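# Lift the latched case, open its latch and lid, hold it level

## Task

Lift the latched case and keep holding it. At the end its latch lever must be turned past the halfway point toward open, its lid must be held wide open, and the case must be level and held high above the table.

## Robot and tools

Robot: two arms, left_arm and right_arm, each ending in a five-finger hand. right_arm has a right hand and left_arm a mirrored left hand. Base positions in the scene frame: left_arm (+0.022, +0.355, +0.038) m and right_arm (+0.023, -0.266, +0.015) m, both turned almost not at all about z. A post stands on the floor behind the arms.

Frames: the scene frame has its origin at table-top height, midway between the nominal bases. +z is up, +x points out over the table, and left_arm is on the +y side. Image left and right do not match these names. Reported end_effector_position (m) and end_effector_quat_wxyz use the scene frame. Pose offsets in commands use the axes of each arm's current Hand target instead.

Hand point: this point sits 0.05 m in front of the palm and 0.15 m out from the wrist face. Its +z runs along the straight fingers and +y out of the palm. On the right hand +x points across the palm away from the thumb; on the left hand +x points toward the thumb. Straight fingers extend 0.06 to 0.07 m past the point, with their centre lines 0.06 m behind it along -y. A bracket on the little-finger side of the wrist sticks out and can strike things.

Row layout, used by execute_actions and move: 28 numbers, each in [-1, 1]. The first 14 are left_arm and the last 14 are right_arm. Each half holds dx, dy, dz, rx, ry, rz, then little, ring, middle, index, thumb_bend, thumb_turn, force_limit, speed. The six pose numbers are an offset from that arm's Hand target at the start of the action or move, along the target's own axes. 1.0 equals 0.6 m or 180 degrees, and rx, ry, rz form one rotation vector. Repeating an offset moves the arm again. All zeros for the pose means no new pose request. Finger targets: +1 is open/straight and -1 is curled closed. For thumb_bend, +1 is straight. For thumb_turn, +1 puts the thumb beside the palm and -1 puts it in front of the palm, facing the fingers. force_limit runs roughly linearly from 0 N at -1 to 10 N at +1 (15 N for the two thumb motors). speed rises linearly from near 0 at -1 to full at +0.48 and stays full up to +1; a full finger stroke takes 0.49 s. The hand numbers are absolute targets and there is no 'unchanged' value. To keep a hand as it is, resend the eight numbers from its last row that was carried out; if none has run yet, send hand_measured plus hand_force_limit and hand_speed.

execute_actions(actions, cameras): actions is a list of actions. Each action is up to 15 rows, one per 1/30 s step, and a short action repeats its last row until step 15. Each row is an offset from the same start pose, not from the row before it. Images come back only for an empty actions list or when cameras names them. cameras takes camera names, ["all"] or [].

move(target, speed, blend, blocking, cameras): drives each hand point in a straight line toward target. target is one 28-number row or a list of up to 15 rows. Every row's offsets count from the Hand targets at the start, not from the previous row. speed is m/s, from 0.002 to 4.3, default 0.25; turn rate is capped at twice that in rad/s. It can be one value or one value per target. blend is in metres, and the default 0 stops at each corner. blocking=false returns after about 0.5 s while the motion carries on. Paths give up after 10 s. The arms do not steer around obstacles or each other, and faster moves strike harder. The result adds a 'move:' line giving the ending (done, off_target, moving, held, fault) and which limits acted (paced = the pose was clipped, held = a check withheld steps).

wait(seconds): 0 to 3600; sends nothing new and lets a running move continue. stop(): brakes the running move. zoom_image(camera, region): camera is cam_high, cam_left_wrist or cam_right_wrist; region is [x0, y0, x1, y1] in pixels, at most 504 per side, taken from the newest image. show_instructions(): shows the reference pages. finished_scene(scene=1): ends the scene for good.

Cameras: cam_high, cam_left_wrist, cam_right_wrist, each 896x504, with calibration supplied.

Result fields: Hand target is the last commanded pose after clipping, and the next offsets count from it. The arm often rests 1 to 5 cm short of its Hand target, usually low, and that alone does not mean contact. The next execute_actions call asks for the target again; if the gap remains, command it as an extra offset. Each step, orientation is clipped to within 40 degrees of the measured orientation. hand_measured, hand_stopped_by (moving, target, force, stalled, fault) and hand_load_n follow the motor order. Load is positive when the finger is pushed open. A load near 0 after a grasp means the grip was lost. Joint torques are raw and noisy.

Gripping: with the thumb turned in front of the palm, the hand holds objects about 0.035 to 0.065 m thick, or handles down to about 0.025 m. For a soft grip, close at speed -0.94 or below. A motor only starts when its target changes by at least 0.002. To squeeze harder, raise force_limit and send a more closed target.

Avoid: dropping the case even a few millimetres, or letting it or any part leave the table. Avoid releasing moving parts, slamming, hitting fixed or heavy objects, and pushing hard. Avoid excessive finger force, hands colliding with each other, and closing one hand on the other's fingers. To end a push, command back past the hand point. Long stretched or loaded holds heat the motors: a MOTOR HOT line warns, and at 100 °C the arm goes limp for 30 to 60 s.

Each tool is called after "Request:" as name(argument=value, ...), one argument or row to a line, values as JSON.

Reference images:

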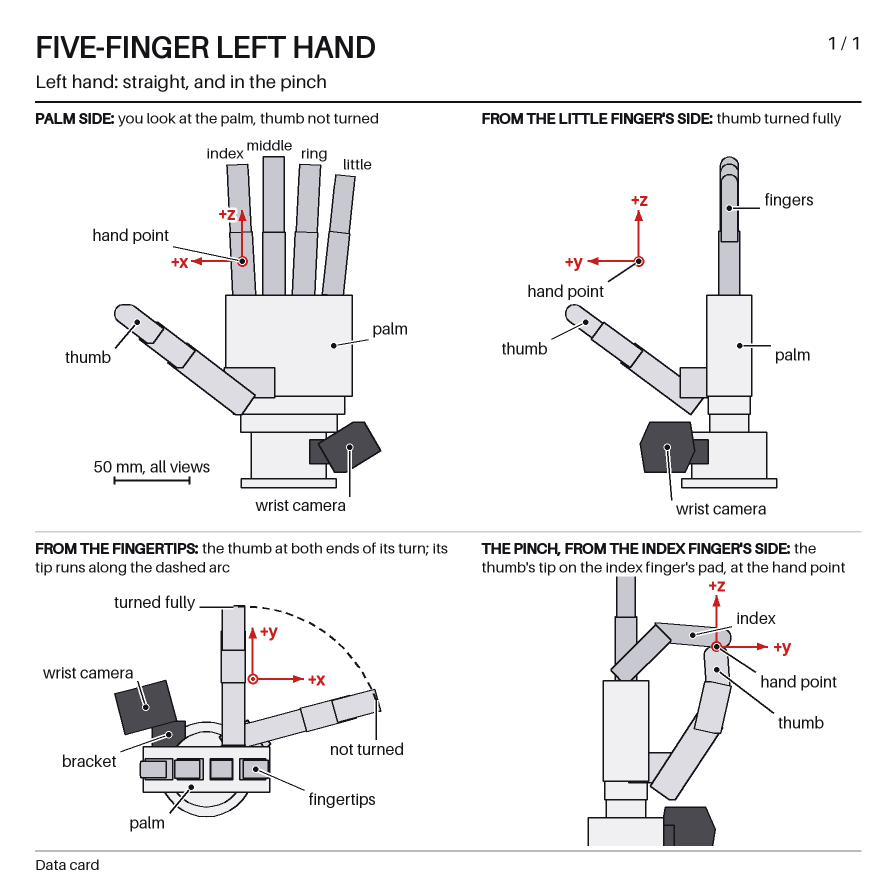

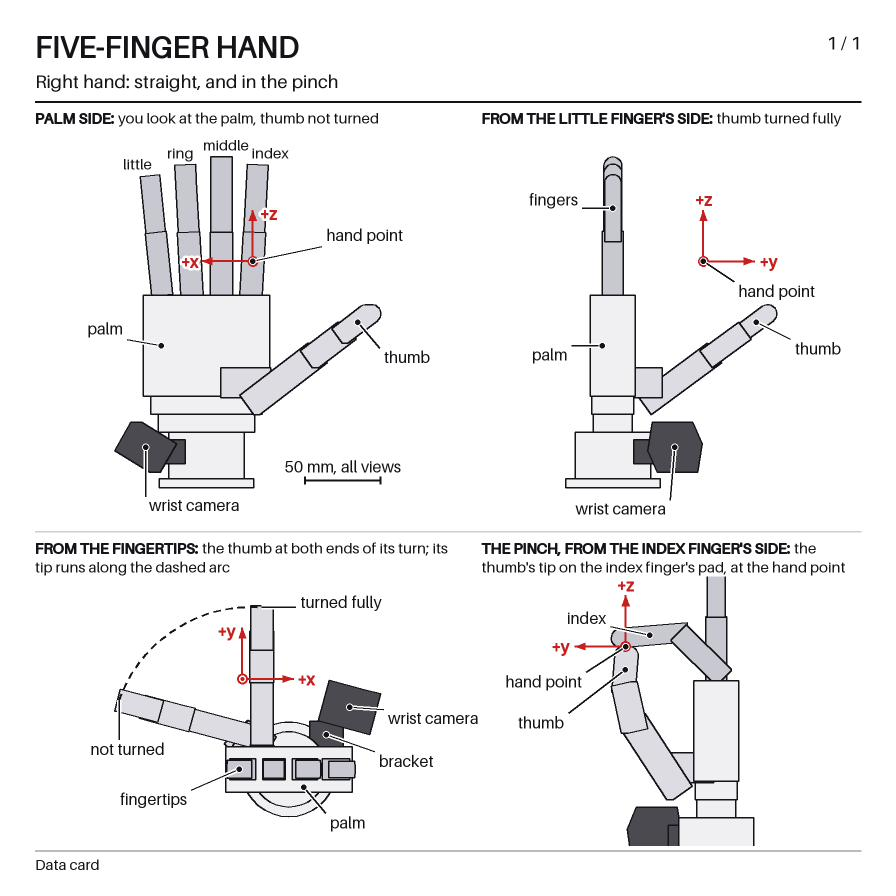

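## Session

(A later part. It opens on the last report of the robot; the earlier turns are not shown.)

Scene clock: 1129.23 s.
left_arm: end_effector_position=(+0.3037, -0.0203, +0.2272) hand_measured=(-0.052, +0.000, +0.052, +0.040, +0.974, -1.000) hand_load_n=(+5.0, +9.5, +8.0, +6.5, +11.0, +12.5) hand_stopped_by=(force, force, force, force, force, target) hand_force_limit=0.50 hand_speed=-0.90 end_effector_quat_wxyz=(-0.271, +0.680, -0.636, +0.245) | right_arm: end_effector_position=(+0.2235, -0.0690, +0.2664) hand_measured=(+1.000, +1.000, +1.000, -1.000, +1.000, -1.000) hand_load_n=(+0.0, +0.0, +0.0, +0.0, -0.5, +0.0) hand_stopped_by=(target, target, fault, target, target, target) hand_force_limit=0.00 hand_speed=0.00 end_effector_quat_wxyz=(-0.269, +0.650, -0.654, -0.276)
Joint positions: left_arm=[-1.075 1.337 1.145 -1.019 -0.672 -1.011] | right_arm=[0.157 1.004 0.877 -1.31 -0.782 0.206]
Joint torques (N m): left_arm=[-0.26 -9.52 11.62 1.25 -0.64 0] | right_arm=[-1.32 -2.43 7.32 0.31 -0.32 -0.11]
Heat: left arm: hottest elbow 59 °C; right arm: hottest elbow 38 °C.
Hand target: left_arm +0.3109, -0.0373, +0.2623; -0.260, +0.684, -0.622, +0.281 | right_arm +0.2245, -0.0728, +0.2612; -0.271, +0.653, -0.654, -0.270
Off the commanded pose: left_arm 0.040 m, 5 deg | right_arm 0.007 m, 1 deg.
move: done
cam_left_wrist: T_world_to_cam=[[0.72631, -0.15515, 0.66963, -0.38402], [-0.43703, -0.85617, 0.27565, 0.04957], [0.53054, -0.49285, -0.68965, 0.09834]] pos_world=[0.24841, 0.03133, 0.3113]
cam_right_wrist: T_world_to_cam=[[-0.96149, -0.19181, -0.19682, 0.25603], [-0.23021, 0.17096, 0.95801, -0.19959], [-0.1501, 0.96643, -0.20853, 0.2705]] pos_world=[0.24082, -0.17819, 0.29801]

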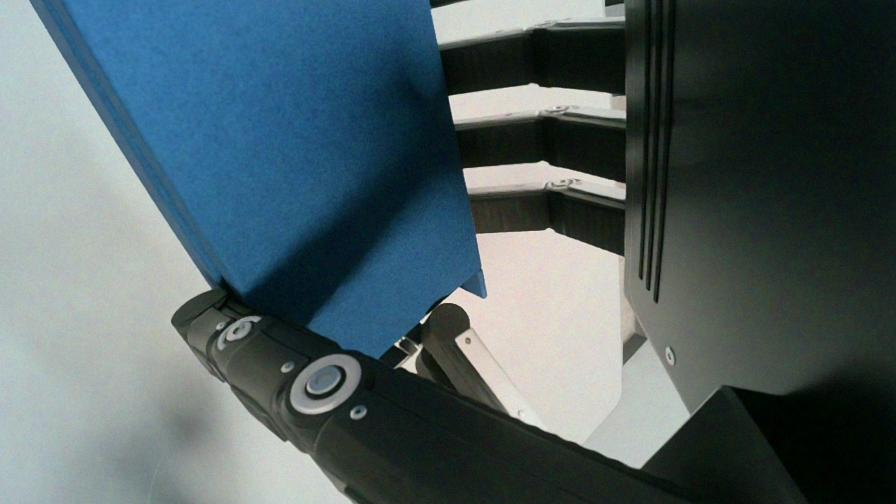

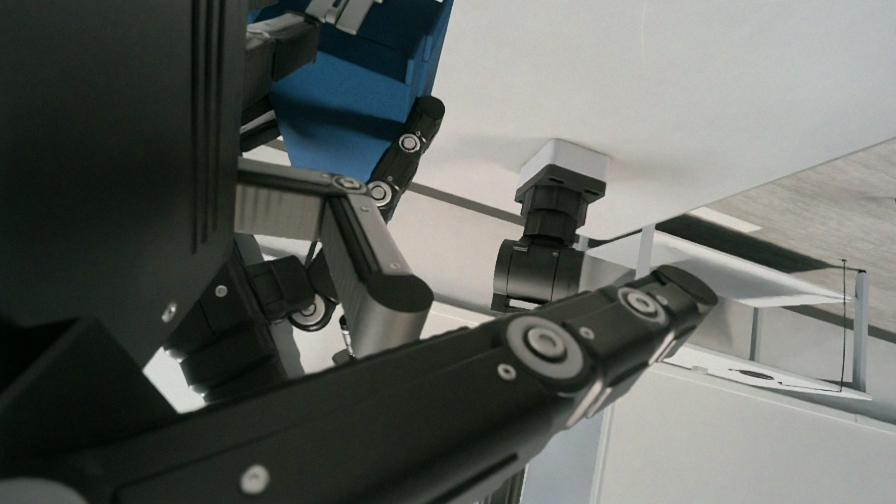

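Request:
move(
  target=[0,0,0,0,0,0,-0.6,-0.6,-0.6,-0.6,0.4,-1,0.5,-0.9, 0.015,0,0,0,0,0,1,1,1,-1,1,-1,0,0],
  speed=0.02,
  cameras=["cam_left_wrist","cam_right_wrist"],
)

Request:
zoom_image(
  camera="cam_left_wrist",
  region=[390, 270, 520, 370],
)

Request:
zoom_image(
  camera="cam_right_wrist",
  region=[230, 0, 490, 150],
)

Scene clock: 1135.97 s.
left_arm: end_effector_position=(+0.3029, -0.0208, +0.2270) hand_measured=(-0.052, +0.000, +0.052, +0.040, +0.974, -1.000) hand_load_n=(+4.5, +9.0, +8.0, +7.0, +10.5, +13.5) hand_stopped_by=(force, force, force, force, force, target) hand_force_limit=0.50 hand_speed=-0.90 end_effector_quat_wxyz=(-0.270, +0.680, -0.637, +0.245) | right_arm: end_effector_position=(+0.2232, -0.0729, +0.2638) hand_measured=(+1.000, +1.000, +1.000, -1.000, +1.000, -1.000) hand_load_n=(-0.5, +0.0, +0.0, +0.5, +0.0, -0.5) hand_stopped_by=(target, target, fault, target, target, target) hand_force_limit=0.00 hand_speed=0.00 end_effector_quat_wxyz=(-0.275, +0.652, -0.649, -0.278)
Joint positions: left_arm=[-1.076 1.337 1.145 -1.019 -0.669 -1.011] | right_arm=[0.139 1.004 0.867 -1.31 -0.796 0.174]
Joint torques (N m): left_arm=[-0.44 -9.47 11.66 1.32 -0.75 -0.03] | right_arm=[-1.79 -2.2 7.08 0.13 0.12 -0.13]
Heat: left arm: hottest elbow 59 °C; right arm: hottest elbow 38 °C.
Hand target: left_arm +0.3109, -0.0374, +0.2623; -0.260, +0.683, -0.622, +0.281 | right_arm +0.2244, -0.0791, +0.2548; -0.271, +0.653, -0.654, -0.270
Off the commanded pose: left_arm 0.040 m, 5 deg | right_arm 0.011 m, 1 deg.
move: off_target (right_arm)
cam_left_wrist: T_world_to_cam=[[0.72751, -0.15565, 0.66821, -0.38354], [-0.43795, -0.85505, 0.27765, 0.04874], [0.52813, -0.49463, -0.69023, 0.09916]] pos_world=[0.24801, 0.03102, 0.3112]
cam_right_wrist: T_world_to_cam=[[-0.95811, -0.19506, -0.20972, 0.25689], [-0.24174, 0.15808, 0.95738, -0.19475], [-0.1536, 0.96797, -0.19862, 0.2719]] pos_world=[0.24081, -0.18229, 0.29433]

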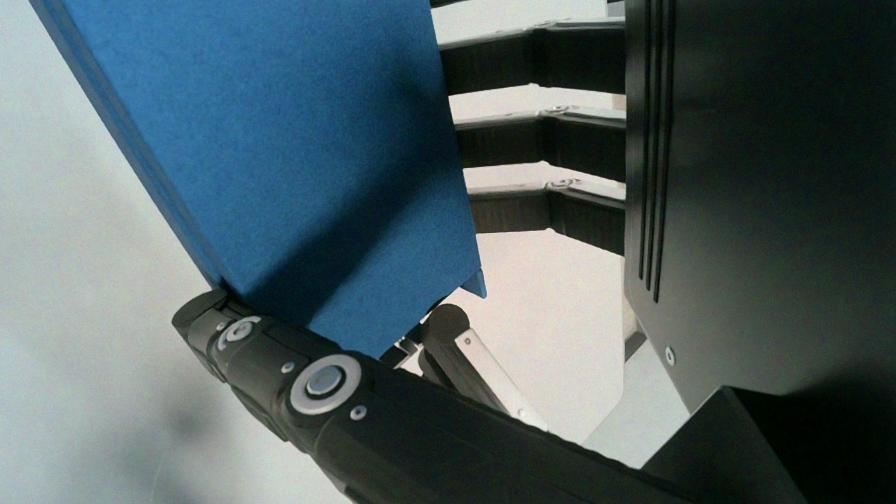

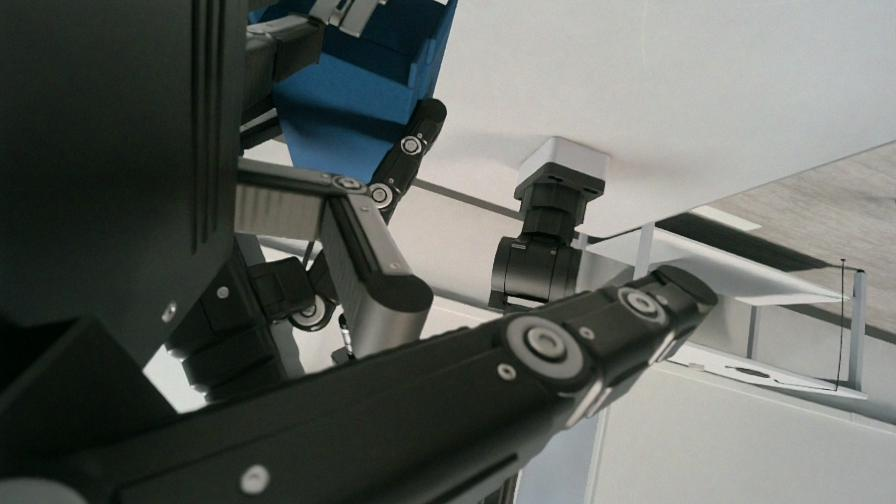

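Scaled by 3.877 from the camera's image (finer frame: 1280x720).

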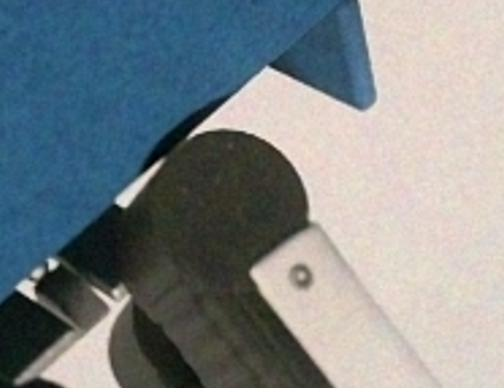

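Scaled by 1.938 from the camera's image (finer frame: 1280x720).

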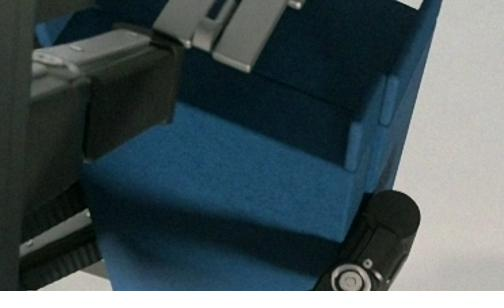

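Request:
move(
  target=[0,0,0,0,0,0,-0.6,-0.6,-0.6,-0.6,0.4,-1,0.5,-0.9, 0.015,0,0,0,0,0,1,1,1,-1,1,-1,0,0],
  speed=0.02,
  cameras=["cam_left_wrist","cam_right_wrist"],
)

Request:
zoom_image(
  camera="cam_left_wrist",
  region=[390, 270, 520, 370],
)

Request:
zoom_image(
  camera="cam_right_wrist",
  region=[230, 0, 490, 150],
)

Scene clock: 1145.70 s.
left_arm: end_effector_position=(+0.3019, -0.0219, +0.2269) hand_measured=(-0.052, +0.000, +0.052, +0.040, +0.974, -1.000) hand_load_n=(+4.0, +9.0, +8.0, +7.5, +11.0, +14.0) hand_stopped_by=(force, force, force, force, force, target) hand_force_limit=0.50 hand_speed=-0.90 end_effector_quat_wxyz=(-0.267, +0.680, -0.637, +0.246) | right_arm: end_effector_position=(+0.2228, -0.0763, +0.2616) hand_measured=(+1.000, +1.000, +1.000, -1.000, +1.000, -1.000) hand_load_n=(+0.0, +0.0, -0.5, +0.0, +0.0, +0.0) hand_stopped_by=(target, target, fault, target, target, target) hand_force_limit=0.00 hand_speed=0.00 end_effector_quat_wxyz=(-0.282, +0.654, -0.644, -0.279)
Joint positions: left_arm=[-1.078 1.337 1.145 -1.019 -0.666 -1.015] | right_arm=[0.123 1.004 0.858 -1.31 -0.81 0.143]
Joint torques (N m): left_arm=[-0.21 -9.35 11.63 1.28 -0.9 0.02] | right_arm=[-2.26 -1.73 6.83 -0.09 0.59 -0.16]
Heat: left arm: hottest elbow 59 °C; right arm: hottest elbow 38 °C.
Hand target: left_arm +0.3110, -0.0373, +0.2623; -0.260, +0.684, -0.622, +0.281 | right_arm +0.2245, -0.0855, +0.2485; -0.271, +0.653, -0.654, -0.270
Off the commanded pose: left_arm 0.040 m, 4 deg | right_arm 0.016 m, 2 deg.
move: off_target (right_arm)
cam_left_wrist: T_world_to_cam=[[0.72903, -0.15277, 0.66721, -0.38304], [-0.43722, -0.85393, 0.28221, 0.04608], [0.52664, -0.49746, -0.68934, 0.09928]] pos_world=[0.24711, 0.03022, 0.311]
cam_right_wrist: T_world_to_cam=[[-0.95406, -0.19903, -0.22395, 0.25785], [-0.2545, 0.14394, 0.9563, -0.19008], [-0.1581, 0.96937, -0.18798, 0.27304]] pos_world=[0.2408, -0.18599, 0.29085]

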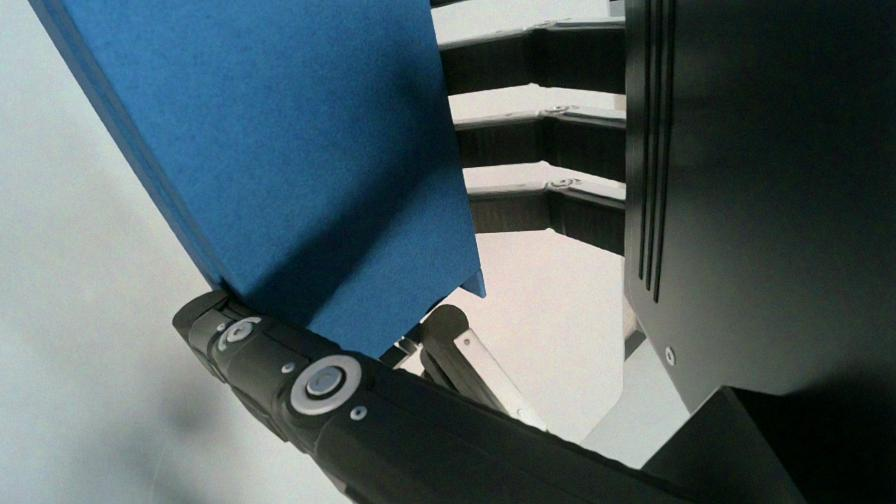

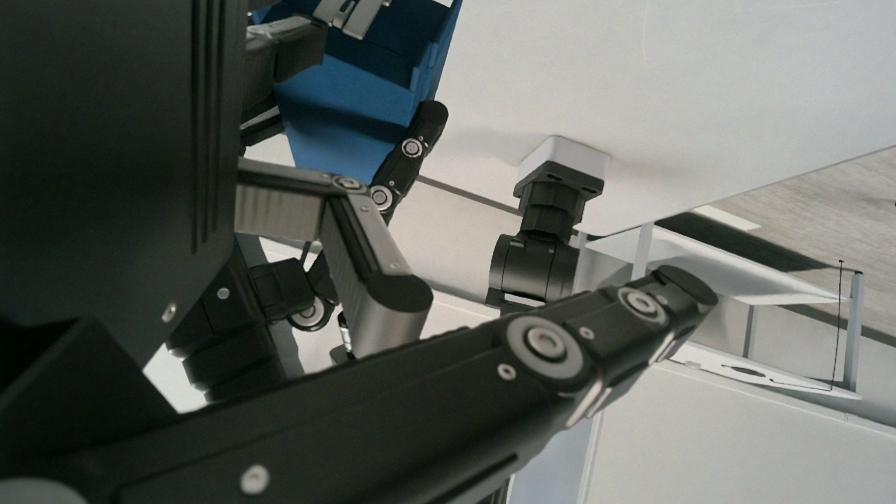

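Scaled by 3.877 from the camera's image (finer frame: 1280x720).

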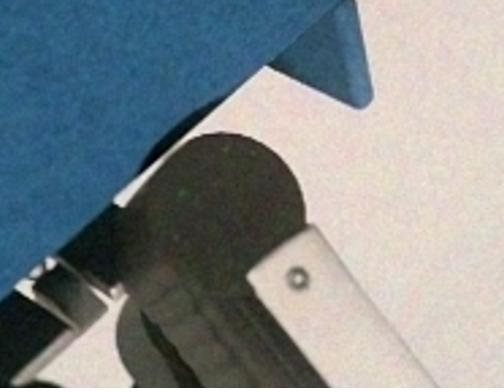

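Scaled by 1.938 from the camera's image (finer frame: 1280x720).

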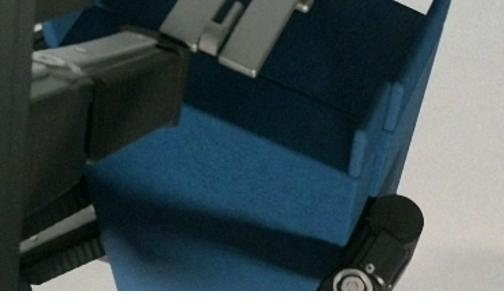

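Request:
move(
  target=[0,0,0,0,0,0,-0.6,-0.6,-0.6,-0.6,0.4,-1,0.5,-0.9, 0.018,-0.004,0,0,0,0,1,1,1,-1,1,-1,0,0],
  speed=0.02,
  cameras=["cam_left_wrist","cam_right_wrist"],
)

Request:
zoom_image(
  camera="cam_left_wrist",
  region=[390, 270, 520, 370],
)

Request:
zoom_image(
  camera="cam_right_wrist",
  region=[230, 0, 490, 150],
)

Scene clock: 1164.37 s.
left_arm: end_effector_position=(+0.3025, -0.0251, +0.2259) hand_measured=(-0.052, +0.000, +0.052, +0.040, +0.974, -1.000) hand_load_n=(+3.0, +9.0, +8.0, +8.5, +11.0, +15.0) hand_stopped_by=(force, force, force, force, force, target) hand_force_limit=0.50 hand_speed=-0.90 end_effector_quat_wxyz=(-0.265, +0.684, -0.633, +0.249) | right_arm: end_effector_position=(+0.2230, -0.0814, +0.2583) hand_measured=(+1.000, +1.000, +1.000, -1.000, +1.000, -1.000) hand_load_n=(+0.0, +0.0, -1.5, -0.5, +0.0, +0.0) hand_stopped_by=(target, target, fault, target, target, target) hand_force_limit=0.00 hand_speed=0.00 end_effector_quat_wxyz=(-0.291, +0.658, -0.637, -0.277)
Joint positions: left_arm=[-1.079 1.342 1.145 -1.011 -0.665 -1.026] | right_arm=[0.101 1.004 0.848 -1.31 -0.821 0.102]
Joint torques (N m): left_arm=[-0.32 -9.82 11.59 1.13 -0.98 0.16] | right_arm=[-2.9 -0.62 6.75 -0.23 0.98 -0.12]
Heat: left arm: hottest elbow 59 °C; right arm: hottest elbow 38 °C.
Hand target: left_arm +0.3109, -0.0374, +0.2623; -0.260, +0.684, -0.622, +0.281 | right_arm +0.2269, -0.0932, +0.2408; -0.271, +0.653, -0.654, -0.270
Off the commanded pose: left_arm 0.039 m, 4 deg | right_arm 0.021 m, 3 deg.
move: off_target (right_arm)
cam_left_wrist: T_world_to_cam=[[0.72887, -0.14069, 0.67004, -0.38356], [-0.43226, -0.85351, 0.291, 0.04044], [0.53095, -0.50173, -0.68291, 0.09385]] pos_world=[0.24722, 0.02764, 0.30933]
cam_right_wrist: T_world_to_cam=[[-0.94824, -0.20326, -0.24398, 0.25987], [-0.2735, 0.13237, 0.95272, -0.1819], [-0.16136, 0.97013, -0.18111, 0.27645]] pos_world=[0.24128, -0.1913, 0.28677]

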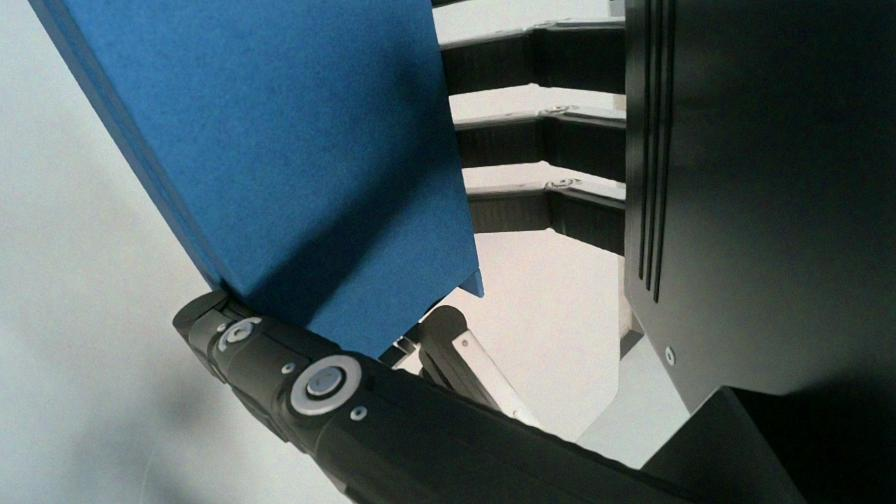

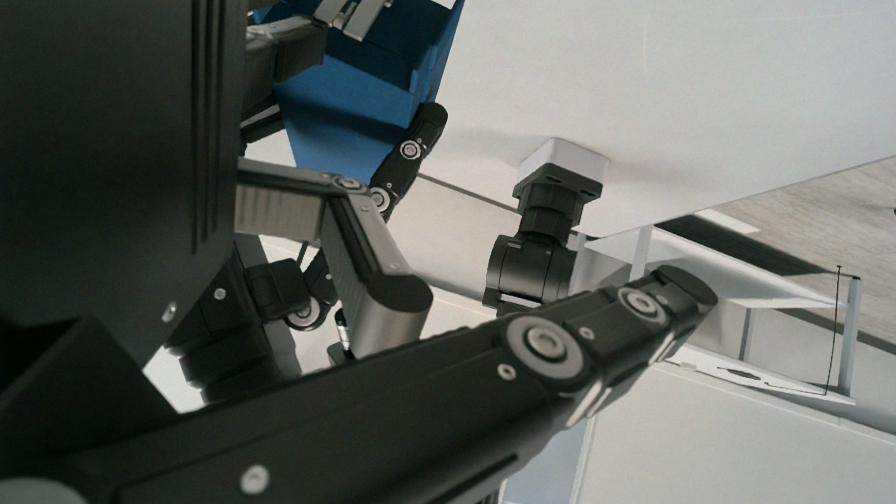

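Scaled by 3.877 from the camera's image (finer frame: 1280x720).

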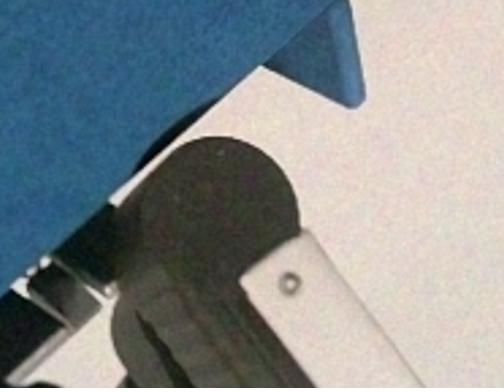

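Scaled by 1.938 from the camera's image (finer frame: 1280x720).

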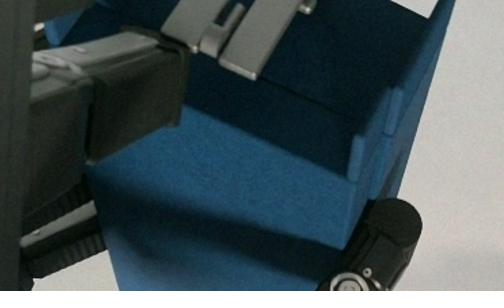

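Request:
zoom_image(
  camera="cam_right_wrist",
  region=[290, 0, 410, 60],
)

Request:
zoom_image(
  camera="cam_left_wrist",
  region=[370, 310, 450, 380],
)

Scaled by 4.200 from the camera's image (finer frame: 1280x720).

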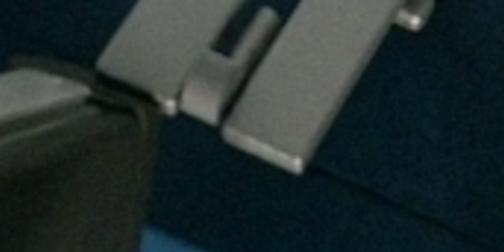

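Scaled by 6.300 from the camera's image (finer frame: 1280x720).

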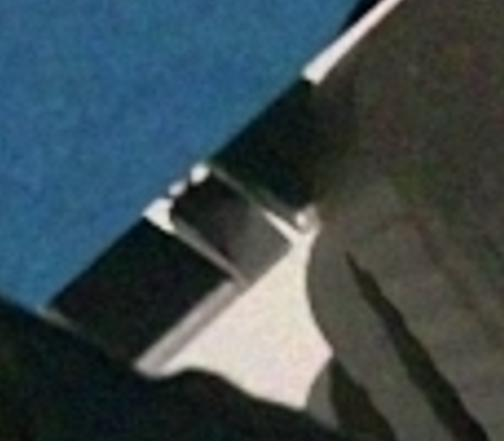

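Request:
move(
  target=[
    [0,0,0,0,0,0,-0.6,-0.6,-0.6,-0.6,0.4,-1,0.5,-0.9, -0.0559,0.0042,0.001,0,0,0,1,1,1,-1,1,-1,0,0],
    [0,0,0,0,0,0,-0.6,-0.6,-0.6,-0.6,0.4,-1,0.5,-0.9, -0.083,0.0042,-0.033,0,0,0,1,1,1,-1,1,-1,0,0],
    [0,0,0,0,0,0,-0.6,-0.6,-0.6,-0.6,0.4,-1,0.5,-0.9, 0.0094,-0.0218,-0.0778,0,0,0,1,1,1,-1,1,-1,0,0],
    [0,0,0,0,0,0,-0.6,-0.6,-0.6,-0.6,0.4,-1,0.5,-0.9, 0.0978,-0.0467,-0.0365,0,0,0,1,1,1,-1,1,-1,0,0],
  ],
  speed=[0.02,0.04,0.08,0.08],
  blend=[0.001,0.003,0.01,0],
  cameras=["cam_left_wrist","cam_right_wrist"],
)

Scene clock: 1211.20 s.
left_arm: end_effector_position=(+0.3020, -0.0217, +0.2247) hand_measured=(-0.052, +0.000, +0.052, +0.040, +0.974, -1.000) hand_load_n=(+5.0, +9.5, +7.5, +7.0, +11.0, +12.0) hand_stopped_by=(force, force, force, force, force, target) hand_force_limit=0.50 hand_speed=-0.90 end_effector_quat_wxyz=(-0.271, +0.679, -0.637, +0.243) | right_arm: end_effector_position=(+0.2506, -0.1464, +0.2171) hand_measured=(+1.000, +1.000, +1.000, -1.000, +1.000, -1.000) hand_load_n=(+0.0, -0.5, +0.0, +0.0, +0.0, -0.5) hand_stopped_by=(target, target, fault, target, target, target) hand_force_limit=0.00 hand_speed=0.00 end_effector_quat_wxyz=(-0.265, +0.650, -0.656, -0.277)
Joint positions: left_arm=[-1.079 1.343 1.145 -1.021 -0.671 -1.015] | right_arm=[-0.121 1.179 0.866 -1.408 -0.775 -0.186]
Joint torques (N m): left_arm=[-0.09 -9.58 11.59 1.29 -0.69 0.02] | right_arm=[-1.32 -3.55 7.57 -0.02 -0.57 -0.11]
Heat: left arm: hottest elbow 60 °C; right arm: hottest elbow 38 °C.
Hand target: left_arm +0.3109, -0.0374, +0.2623; -0.260, +0.684, -0.622, +0.281 | right_arm +0.2547, -0.1501, +0.2149; -0.271, +0.653, -0.654, -0.270
Off the commanded pose: left_arm 0.042 m, 5 deg | right_arm 0.006 m, 1 deg.
move: done
cam_left_wrist: T_world_to_cam=[[0.72857, -0.15807, 0.66648, -0.38148], [-0.43724, -0.85631, 0.27488, 0.04855], [0.52726, -0.49169, -0.69299, 0.09854]] pos_world=[0.24721, 0.02972, 0.30919]
cam_right_wrist: T_world_to_cam=[[-0.96292, -0.19265, -0.18887, 0.25611], [-0.22314, 0.1752, 0.95891, -0.13426], [-0.15164, 0.9655, -0.21169, 0.34008]] pos_world=[0.26823, -0.25549, 0.2491]

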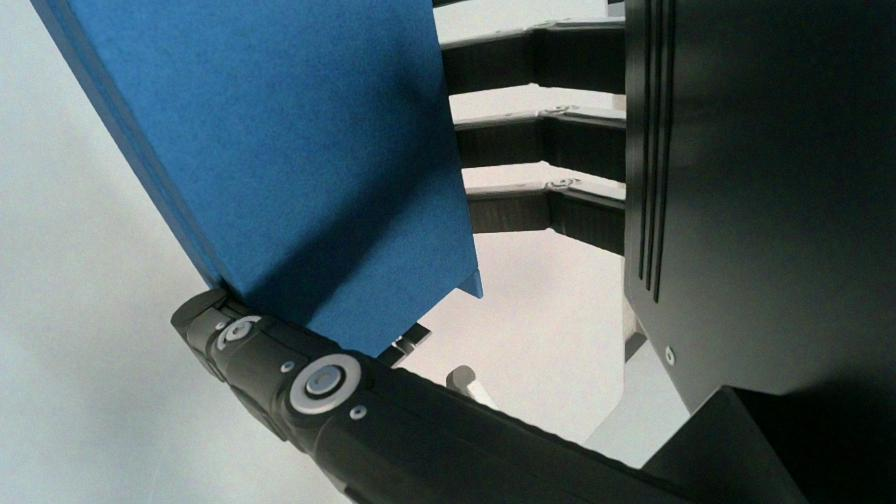

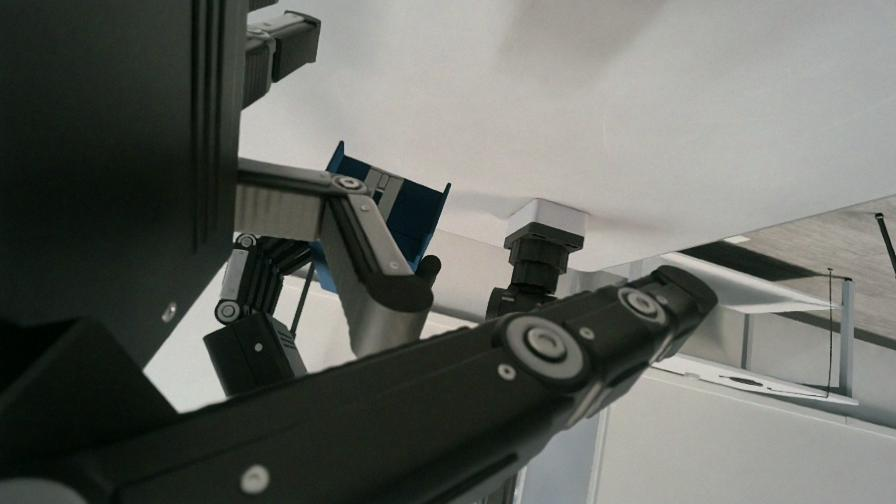

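Request:
zoom_image(
  camera="cam_right_wrist",
  region=[300, 120, 470, 260],
)

Scaled by 2.965 from the camera's image (finer frame: 1280x720).

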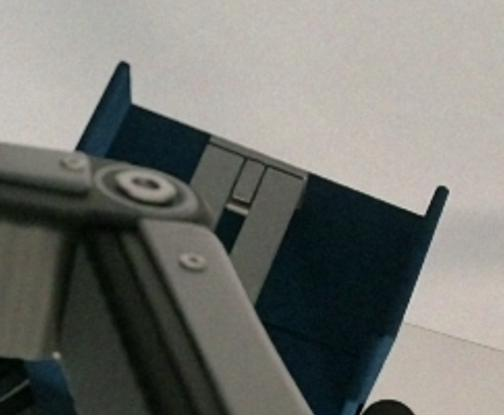

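Request:
move(
  target=[0,0,0,0,0,0,-0.6,-0.6,-0.6,-0.6,0.4,-1,0.5,-0.9, -0.0236,-0.1,0.0471,0,0,0,1,1,1,-1,1,-1,0,0],
  speed=0.08,
  cameras=["cam_right_wrist"],
)

Request:
zoom_image(
  camera="cam_right_wrist",
  region=[440, 80, 640, 230],
)

Scene clock: 1224.63 s.
left_arm: end_effector_position=(+0.3020, -0.0217, +0.2247) hand_measured=(-0.052, +0.000, +0.052, +0.040, +0.974, -1.000) hand_load_n=(+5.0, +9.5, +7.5, +7.5, +11.0, +11.5) hand_stopped_by=(force, force, force, force, force, target) hand_force_limit=0.50 hand_speed=-0.90 end_effector_quat_wxyz=(-0.271, +0.679, -0.637, +0.243) | right_arm: end_effector_position=(+0.2998, -0.1237, +0.1964) hand_measured=(+1.000, +1.000, +1.000, -1.000, +1.000, -1.000) hand_load_n=(+0.0, +0.0, +0.0, +0.0, +0.0, +0.0) hand_stopped_by=(target, target, fault, target, target, target) hand_force_limit=0.00 hand_speed=0.00 end_effector_quat_wxyz=(-0.260, +0.648, -0.658, -0.282)
Joint positions: left_arm=[-1.079 1.343 1.145 -1.021 -0.671 -1.015] | right_arm=[-0.035 1.321 0.928 -1.257 -0.784 -0.064]
Joint torques (N m): left_arm=[-0.09 -9.93 11.63 1.32 -0.69 0.02] | right_arm=[0.5 -5.36 10.37 0.14 -0.67 0.14]
Heat: left arm: hottest elbow 60 °C; right arm: hottest elbow 38 °C.
Hand target: left_arm +0.3109, -0.0374, +0.2623; -0.260, +0.684, -0.622, +0.281 | right_arm +0.3148, -0.1202, +0.2050; -0.271, +0.653, -0.654, -0.270
Off the commanded pose: left_arm 0.042 m, 5 deg | right_arm 0.018 m, 2 deg.
move: off_target (right_arm)
cam_right_wrist: T_world_to_cam=[[-0.96569, -0.19194, -0.17493, 0.30207], [-0.20916, 0.17557, 0.96199, -0.11219], [-0.15393, 0.96557, -0.20969, 0.32153]] pos_world=[0.31774, -0.23279, 0.22819]

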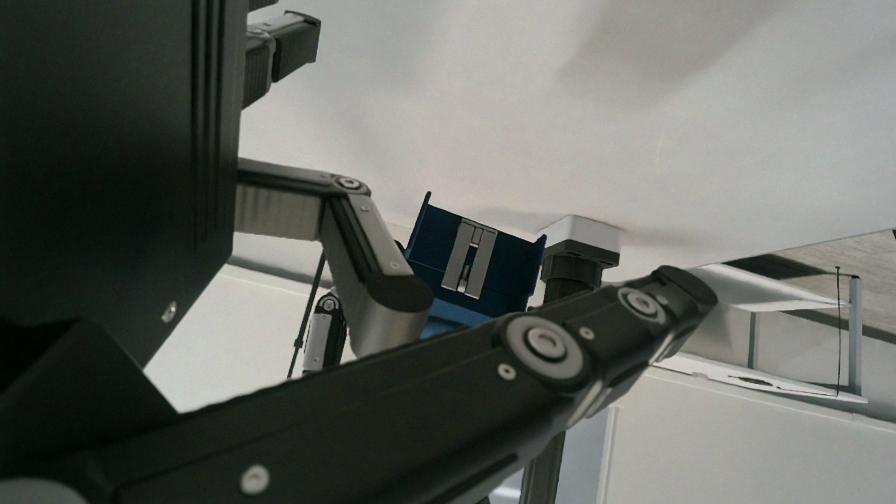

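Scaled by 2.520 from the camera's image (finer frame: 1280x720).

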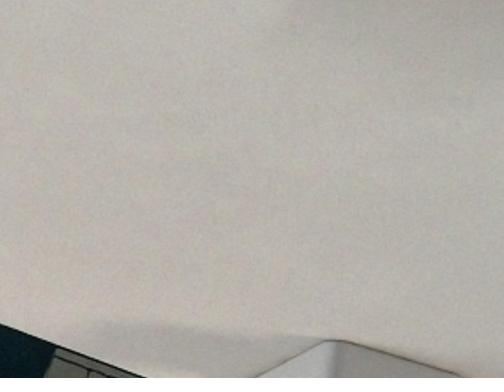

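Request:
zoom_image(
  camera="cam_right_wrist",
  region=[400, 185, 560, 325],
)

Scaled by 3.150 from the camera's image (finer frame: 1280x720).

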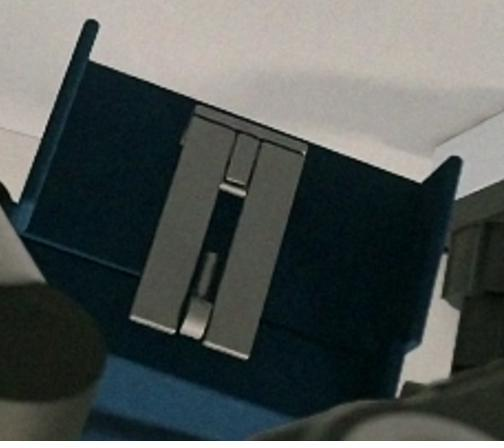

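Request:
move(
  target=[
    [0,0,0,0,0,0,-0.6,-0.6,-0.6,-0.6,0.4,-1,0.5,-0.9, -0.0592,0.108,-0.1058,0,0,0,1,1,1,-1,1,-1,0,0],
    [0,0,0,0,0,0,-0.6,-0.6,-0.6,-0.6,0.4,-1,0.5,-0.9, -0.1511,0.1522,-0.0375,0,0,0,1,1,1,-1,1,-1,0,0],
    [0,0,0,0,0,0,-0.6,-0.6,-0.6,-0.6,0.4,-1,0.5,-0.9, -0.1481,0.1538,-0.0169,0,0,0,1,1,1,-1,1,-1,0,0],
  ],
  speed=[0.08,0.05,0.02],
  blend=[0.01,0.002,0],
  cameras=["cam_left_wrist","cam_right_wrist"],
)

Request:
zoom_image(
  camera="cam_left_wrist",
  region=[390, 270, 520, 370],
)

Request:
zoom_image(
  camera="cam_right_wrist",
  region=[270, 0, 400, 80],
)

Scene clock: 1268.53 s.
left_arm: end_effector_position=(+0.3020, -0.0217, +0.2247) hand_measured=(-0.052, +0.000, +0.052, +0.040, +0.974, -1.000) hand_load_n=(+5.0, +9.5, +7.5, +7.0, +11.0, +12.0) hand_stopped_by=(force, force, force, force, force, target) hand_force_limit=0.50 hand_speed=-0.90 end_effector_quat_wxyz=(-0.271, +0.679, -0.637, +0.243) | right_arm: end_effector_position=(+0.2226, -0.0675, +0.2725) hand_measured=(+1.000, +1.000, +1.000, -1.000, +1.000, -1.000) hand_load_n=(+0.0, +0.0, +0.0, +0.0, +0.0, -0.5) hand_stopped_by=(target, target, fault, target, target, target) hand_force_limit=0.00 hand_speed=0.00 end_effector_quat_wxyz=(-0.265, +0.651, -0.656, -0.275)
Joint positions: left_arm=[-1.079 1.343 1.145 -1.021 -0.671 -1.015] | right_arm=[0.166 1 0.893 -1.327 -0.774 0.218]
Joint torques (N m): left_arm=[-0.32 -9.82 11.54 1.26 -0.69 0.03] | right_arm=[0.67 -3.08 8.23 0.57 -0.52 0.13]
Heat: left arm: hottest elbow 60 °C; right arm: hottest elbow 40 °C.
Hand target: left_arm +0.3109, -0.0374, +0.2623; -0.260, +0.684, -0.622, +0.281 | right_arm +0.2225, -0.0644, +0.2748; -0.271, +0.653, -0.654, -0.270
Off the commanded pose: left_arm 0.042 m, 5 deg | right_arm 0.004 m, 1 deg.
move: done
cam_left_wrist: T_world_to_cam=[[0.72857, -0.15807, 0.66648, -0.38148], [-0.43724, -0.85631, 0.27488, 0.04855], [0.52726, -0.49169, -0.69299, 0.09854]] pos_world=[0.24721, 0.02972, 0.30919]
cam_right_wrist: T_world_to_cam=[[-0.96247, -0.19257, -0.19123, 0.25524], [-0.22606, 0.17896, 0.95753, -0.20613], [-0.15016, 0.96483, -0.21578, 0.2721]] pos_world=[0.23992, -0.17648, 0.3049]

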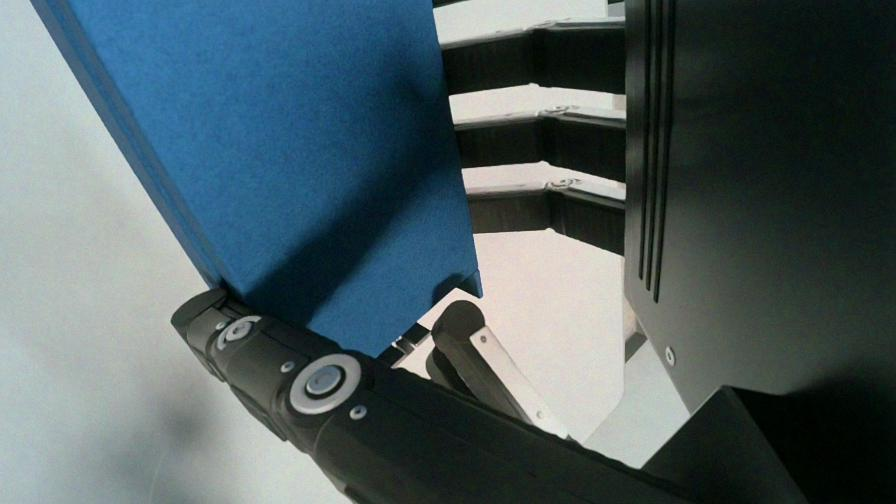

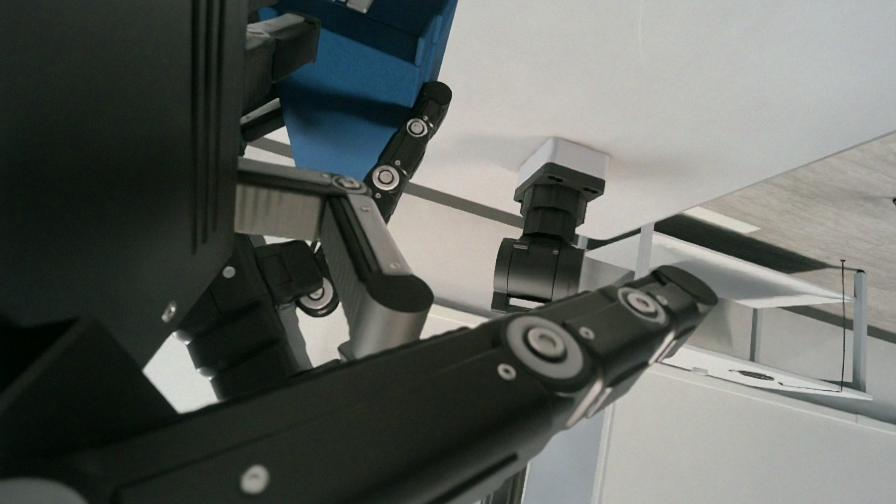

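Scaled by 3.877 from the camera's image (finer frame: 1280x720).

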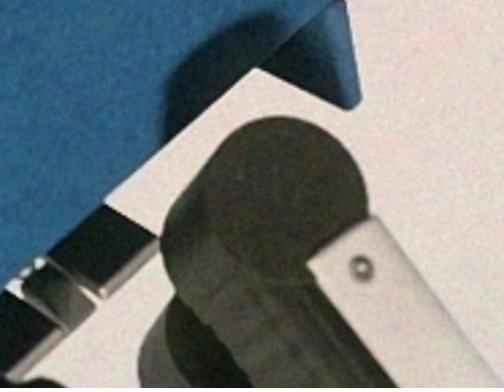

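Scaled by 3.877 from the camera's image (finer frame: 1280x720).

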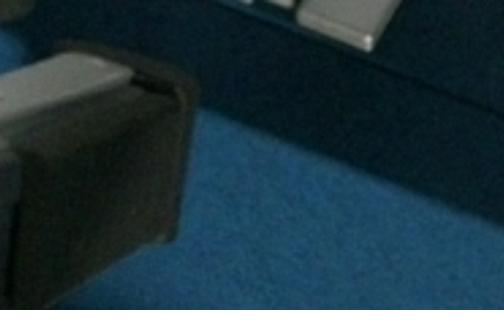

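Request:
move(
  target=[
    [0,0,0,0,0,0,-0.6,-0.6,-0.6,-0.6,0.4,-1,0.5,-0.9, 0.0065,0.0008,0.0088,0,0,0,1,1,1,-1,1,-1,0,0],
    [0,0,0,0,0,0,-0.6,-0.6,-0.6,-0.6,0.4,-1,0.5,-0.9, 0.0665,0.0008,0.0088,0,0,0,1,1,1,-1,1,-1,0,0],
  ],
  speed=[0.02,0.03],
  cameras=["cam_left_wrist","cam_right_wrist"],
)

Request:
zoom_image(
  camera="cam_left_wrist",
  region=[390, 270, 520, 370],
)

Request:
zoom_image(
  camera="cam_right_wrist",
  region=[270, 0, 400, 80],
)

Scene clock: 1299.20 s.
left_arm: end_effector_position=(+0.3003, -0.0239, +0.2245) hand_measured=(-0.052, +0.000, +0.052, +0.040, +0.974, -1.000) hand_load_n=(+4.0, +9.0, +7.5, +8.5, +10.5, +14.0) hand_stopped_by=(force, force, force, force, force, target) hand_force_limit=0.50 hand_speed=-0.90 end_effector_quat_wxyz=(-0.266, +0.680, -0.638, +0.244) | right_arm: end_effector_position=(+0.2208, -0.0790, +0.2575) hand_measured=(+1.000, +1.000, +1.000, -1.000, +1.000, -1.000) hand_load_n=(+0.0, +0.0, -0.5, +0.0, +0.0, +0.0) hand_stopped_by=(target, target, fault, target, target, target) hand_force_limit=0.00 hand_speed=0.00 end_effector_quat_wxyz=(-0.286, +0.656, -0.641, -0.277)
Joint positions: left_arm=[-1.082 1.343 1.145 -1.018 -0.663 -1.019] | right_arm=[0.112 0.997 0.843 -1.305 -0.814 0.126]
Joint torques (N m): left_arm=[0.09 -9.58 11.6 1.26 -1.05 0.07] | right_arm=[-2.55 -1.32 6.69 -0.27 0.72 -0.11]
Heat: left arm: hottest elbow 60 °C; right arm: hottest elbow 40 °C.
Hand target: left_arm +0.3109, -0.0373, +0.2623; -0.260, +0.683, -0.622, +0.281 | right_arm +0.2221, -0.0889, +0.2430; -0.271, +0.653, -0.654, -0.270
Off the commanded pose: left_arm 0.042 m, 5 deg | right_arm 0.018 m, 2 deg.
move: off_target (right_arm)
cam_left_wrist: T_world_to_cam=[[0.73154, -0.15477, 0.664, -0.38061], [-0.43793, -0.8531, 0.28363, 0.04431], [0.52256, -0.49827, -0.69185, 0.09919]] pos_world=[0.246, 0.02832, 0.30879]
cam_right_wrist: T_world_to_cam=[[-0.95179, -0.19945, -0.23305, 0.2564], [-0.26306, 0.13999, 0.95457, -0.18429], [-0.15777, 0.96986, -0.18571, 0.27399]] pos_world=[0.23879, -0.1888, 0.28656]

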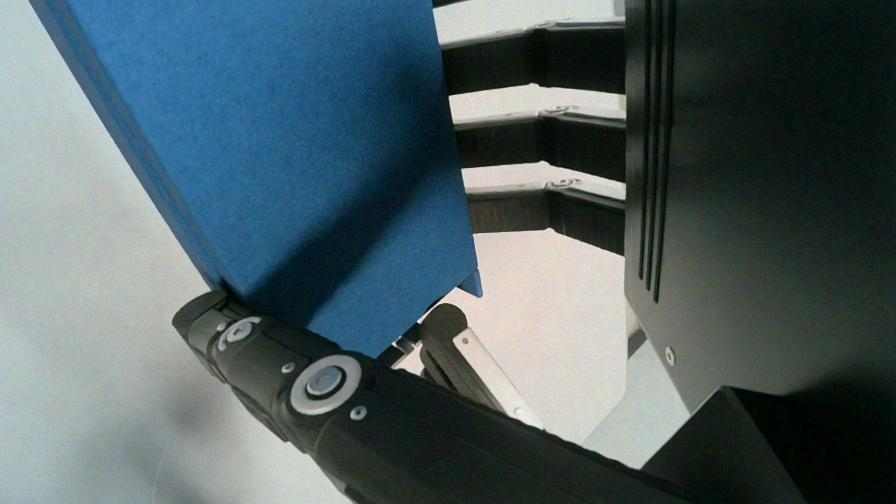

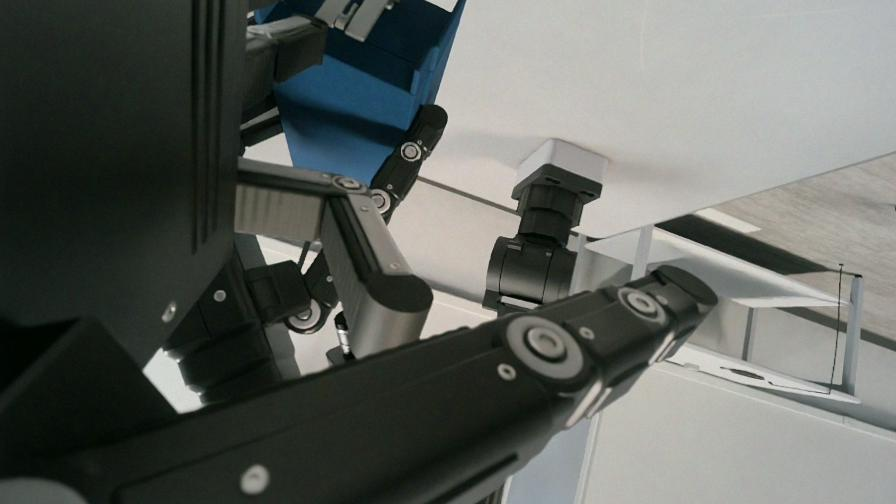

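Scaled by 3.877 from the camera's image (finer frame: 1280x720).

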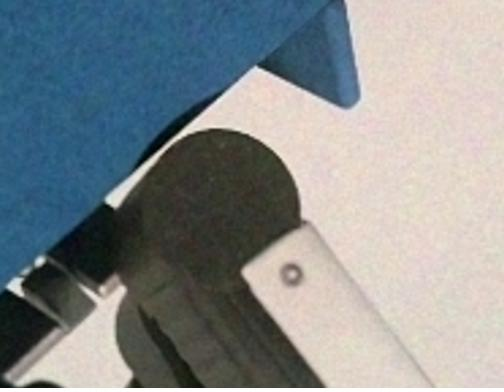

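Scaled by 3.877 from the camera's image (finer frame: 1280x720).

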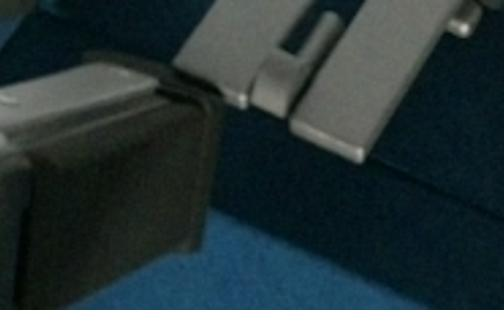

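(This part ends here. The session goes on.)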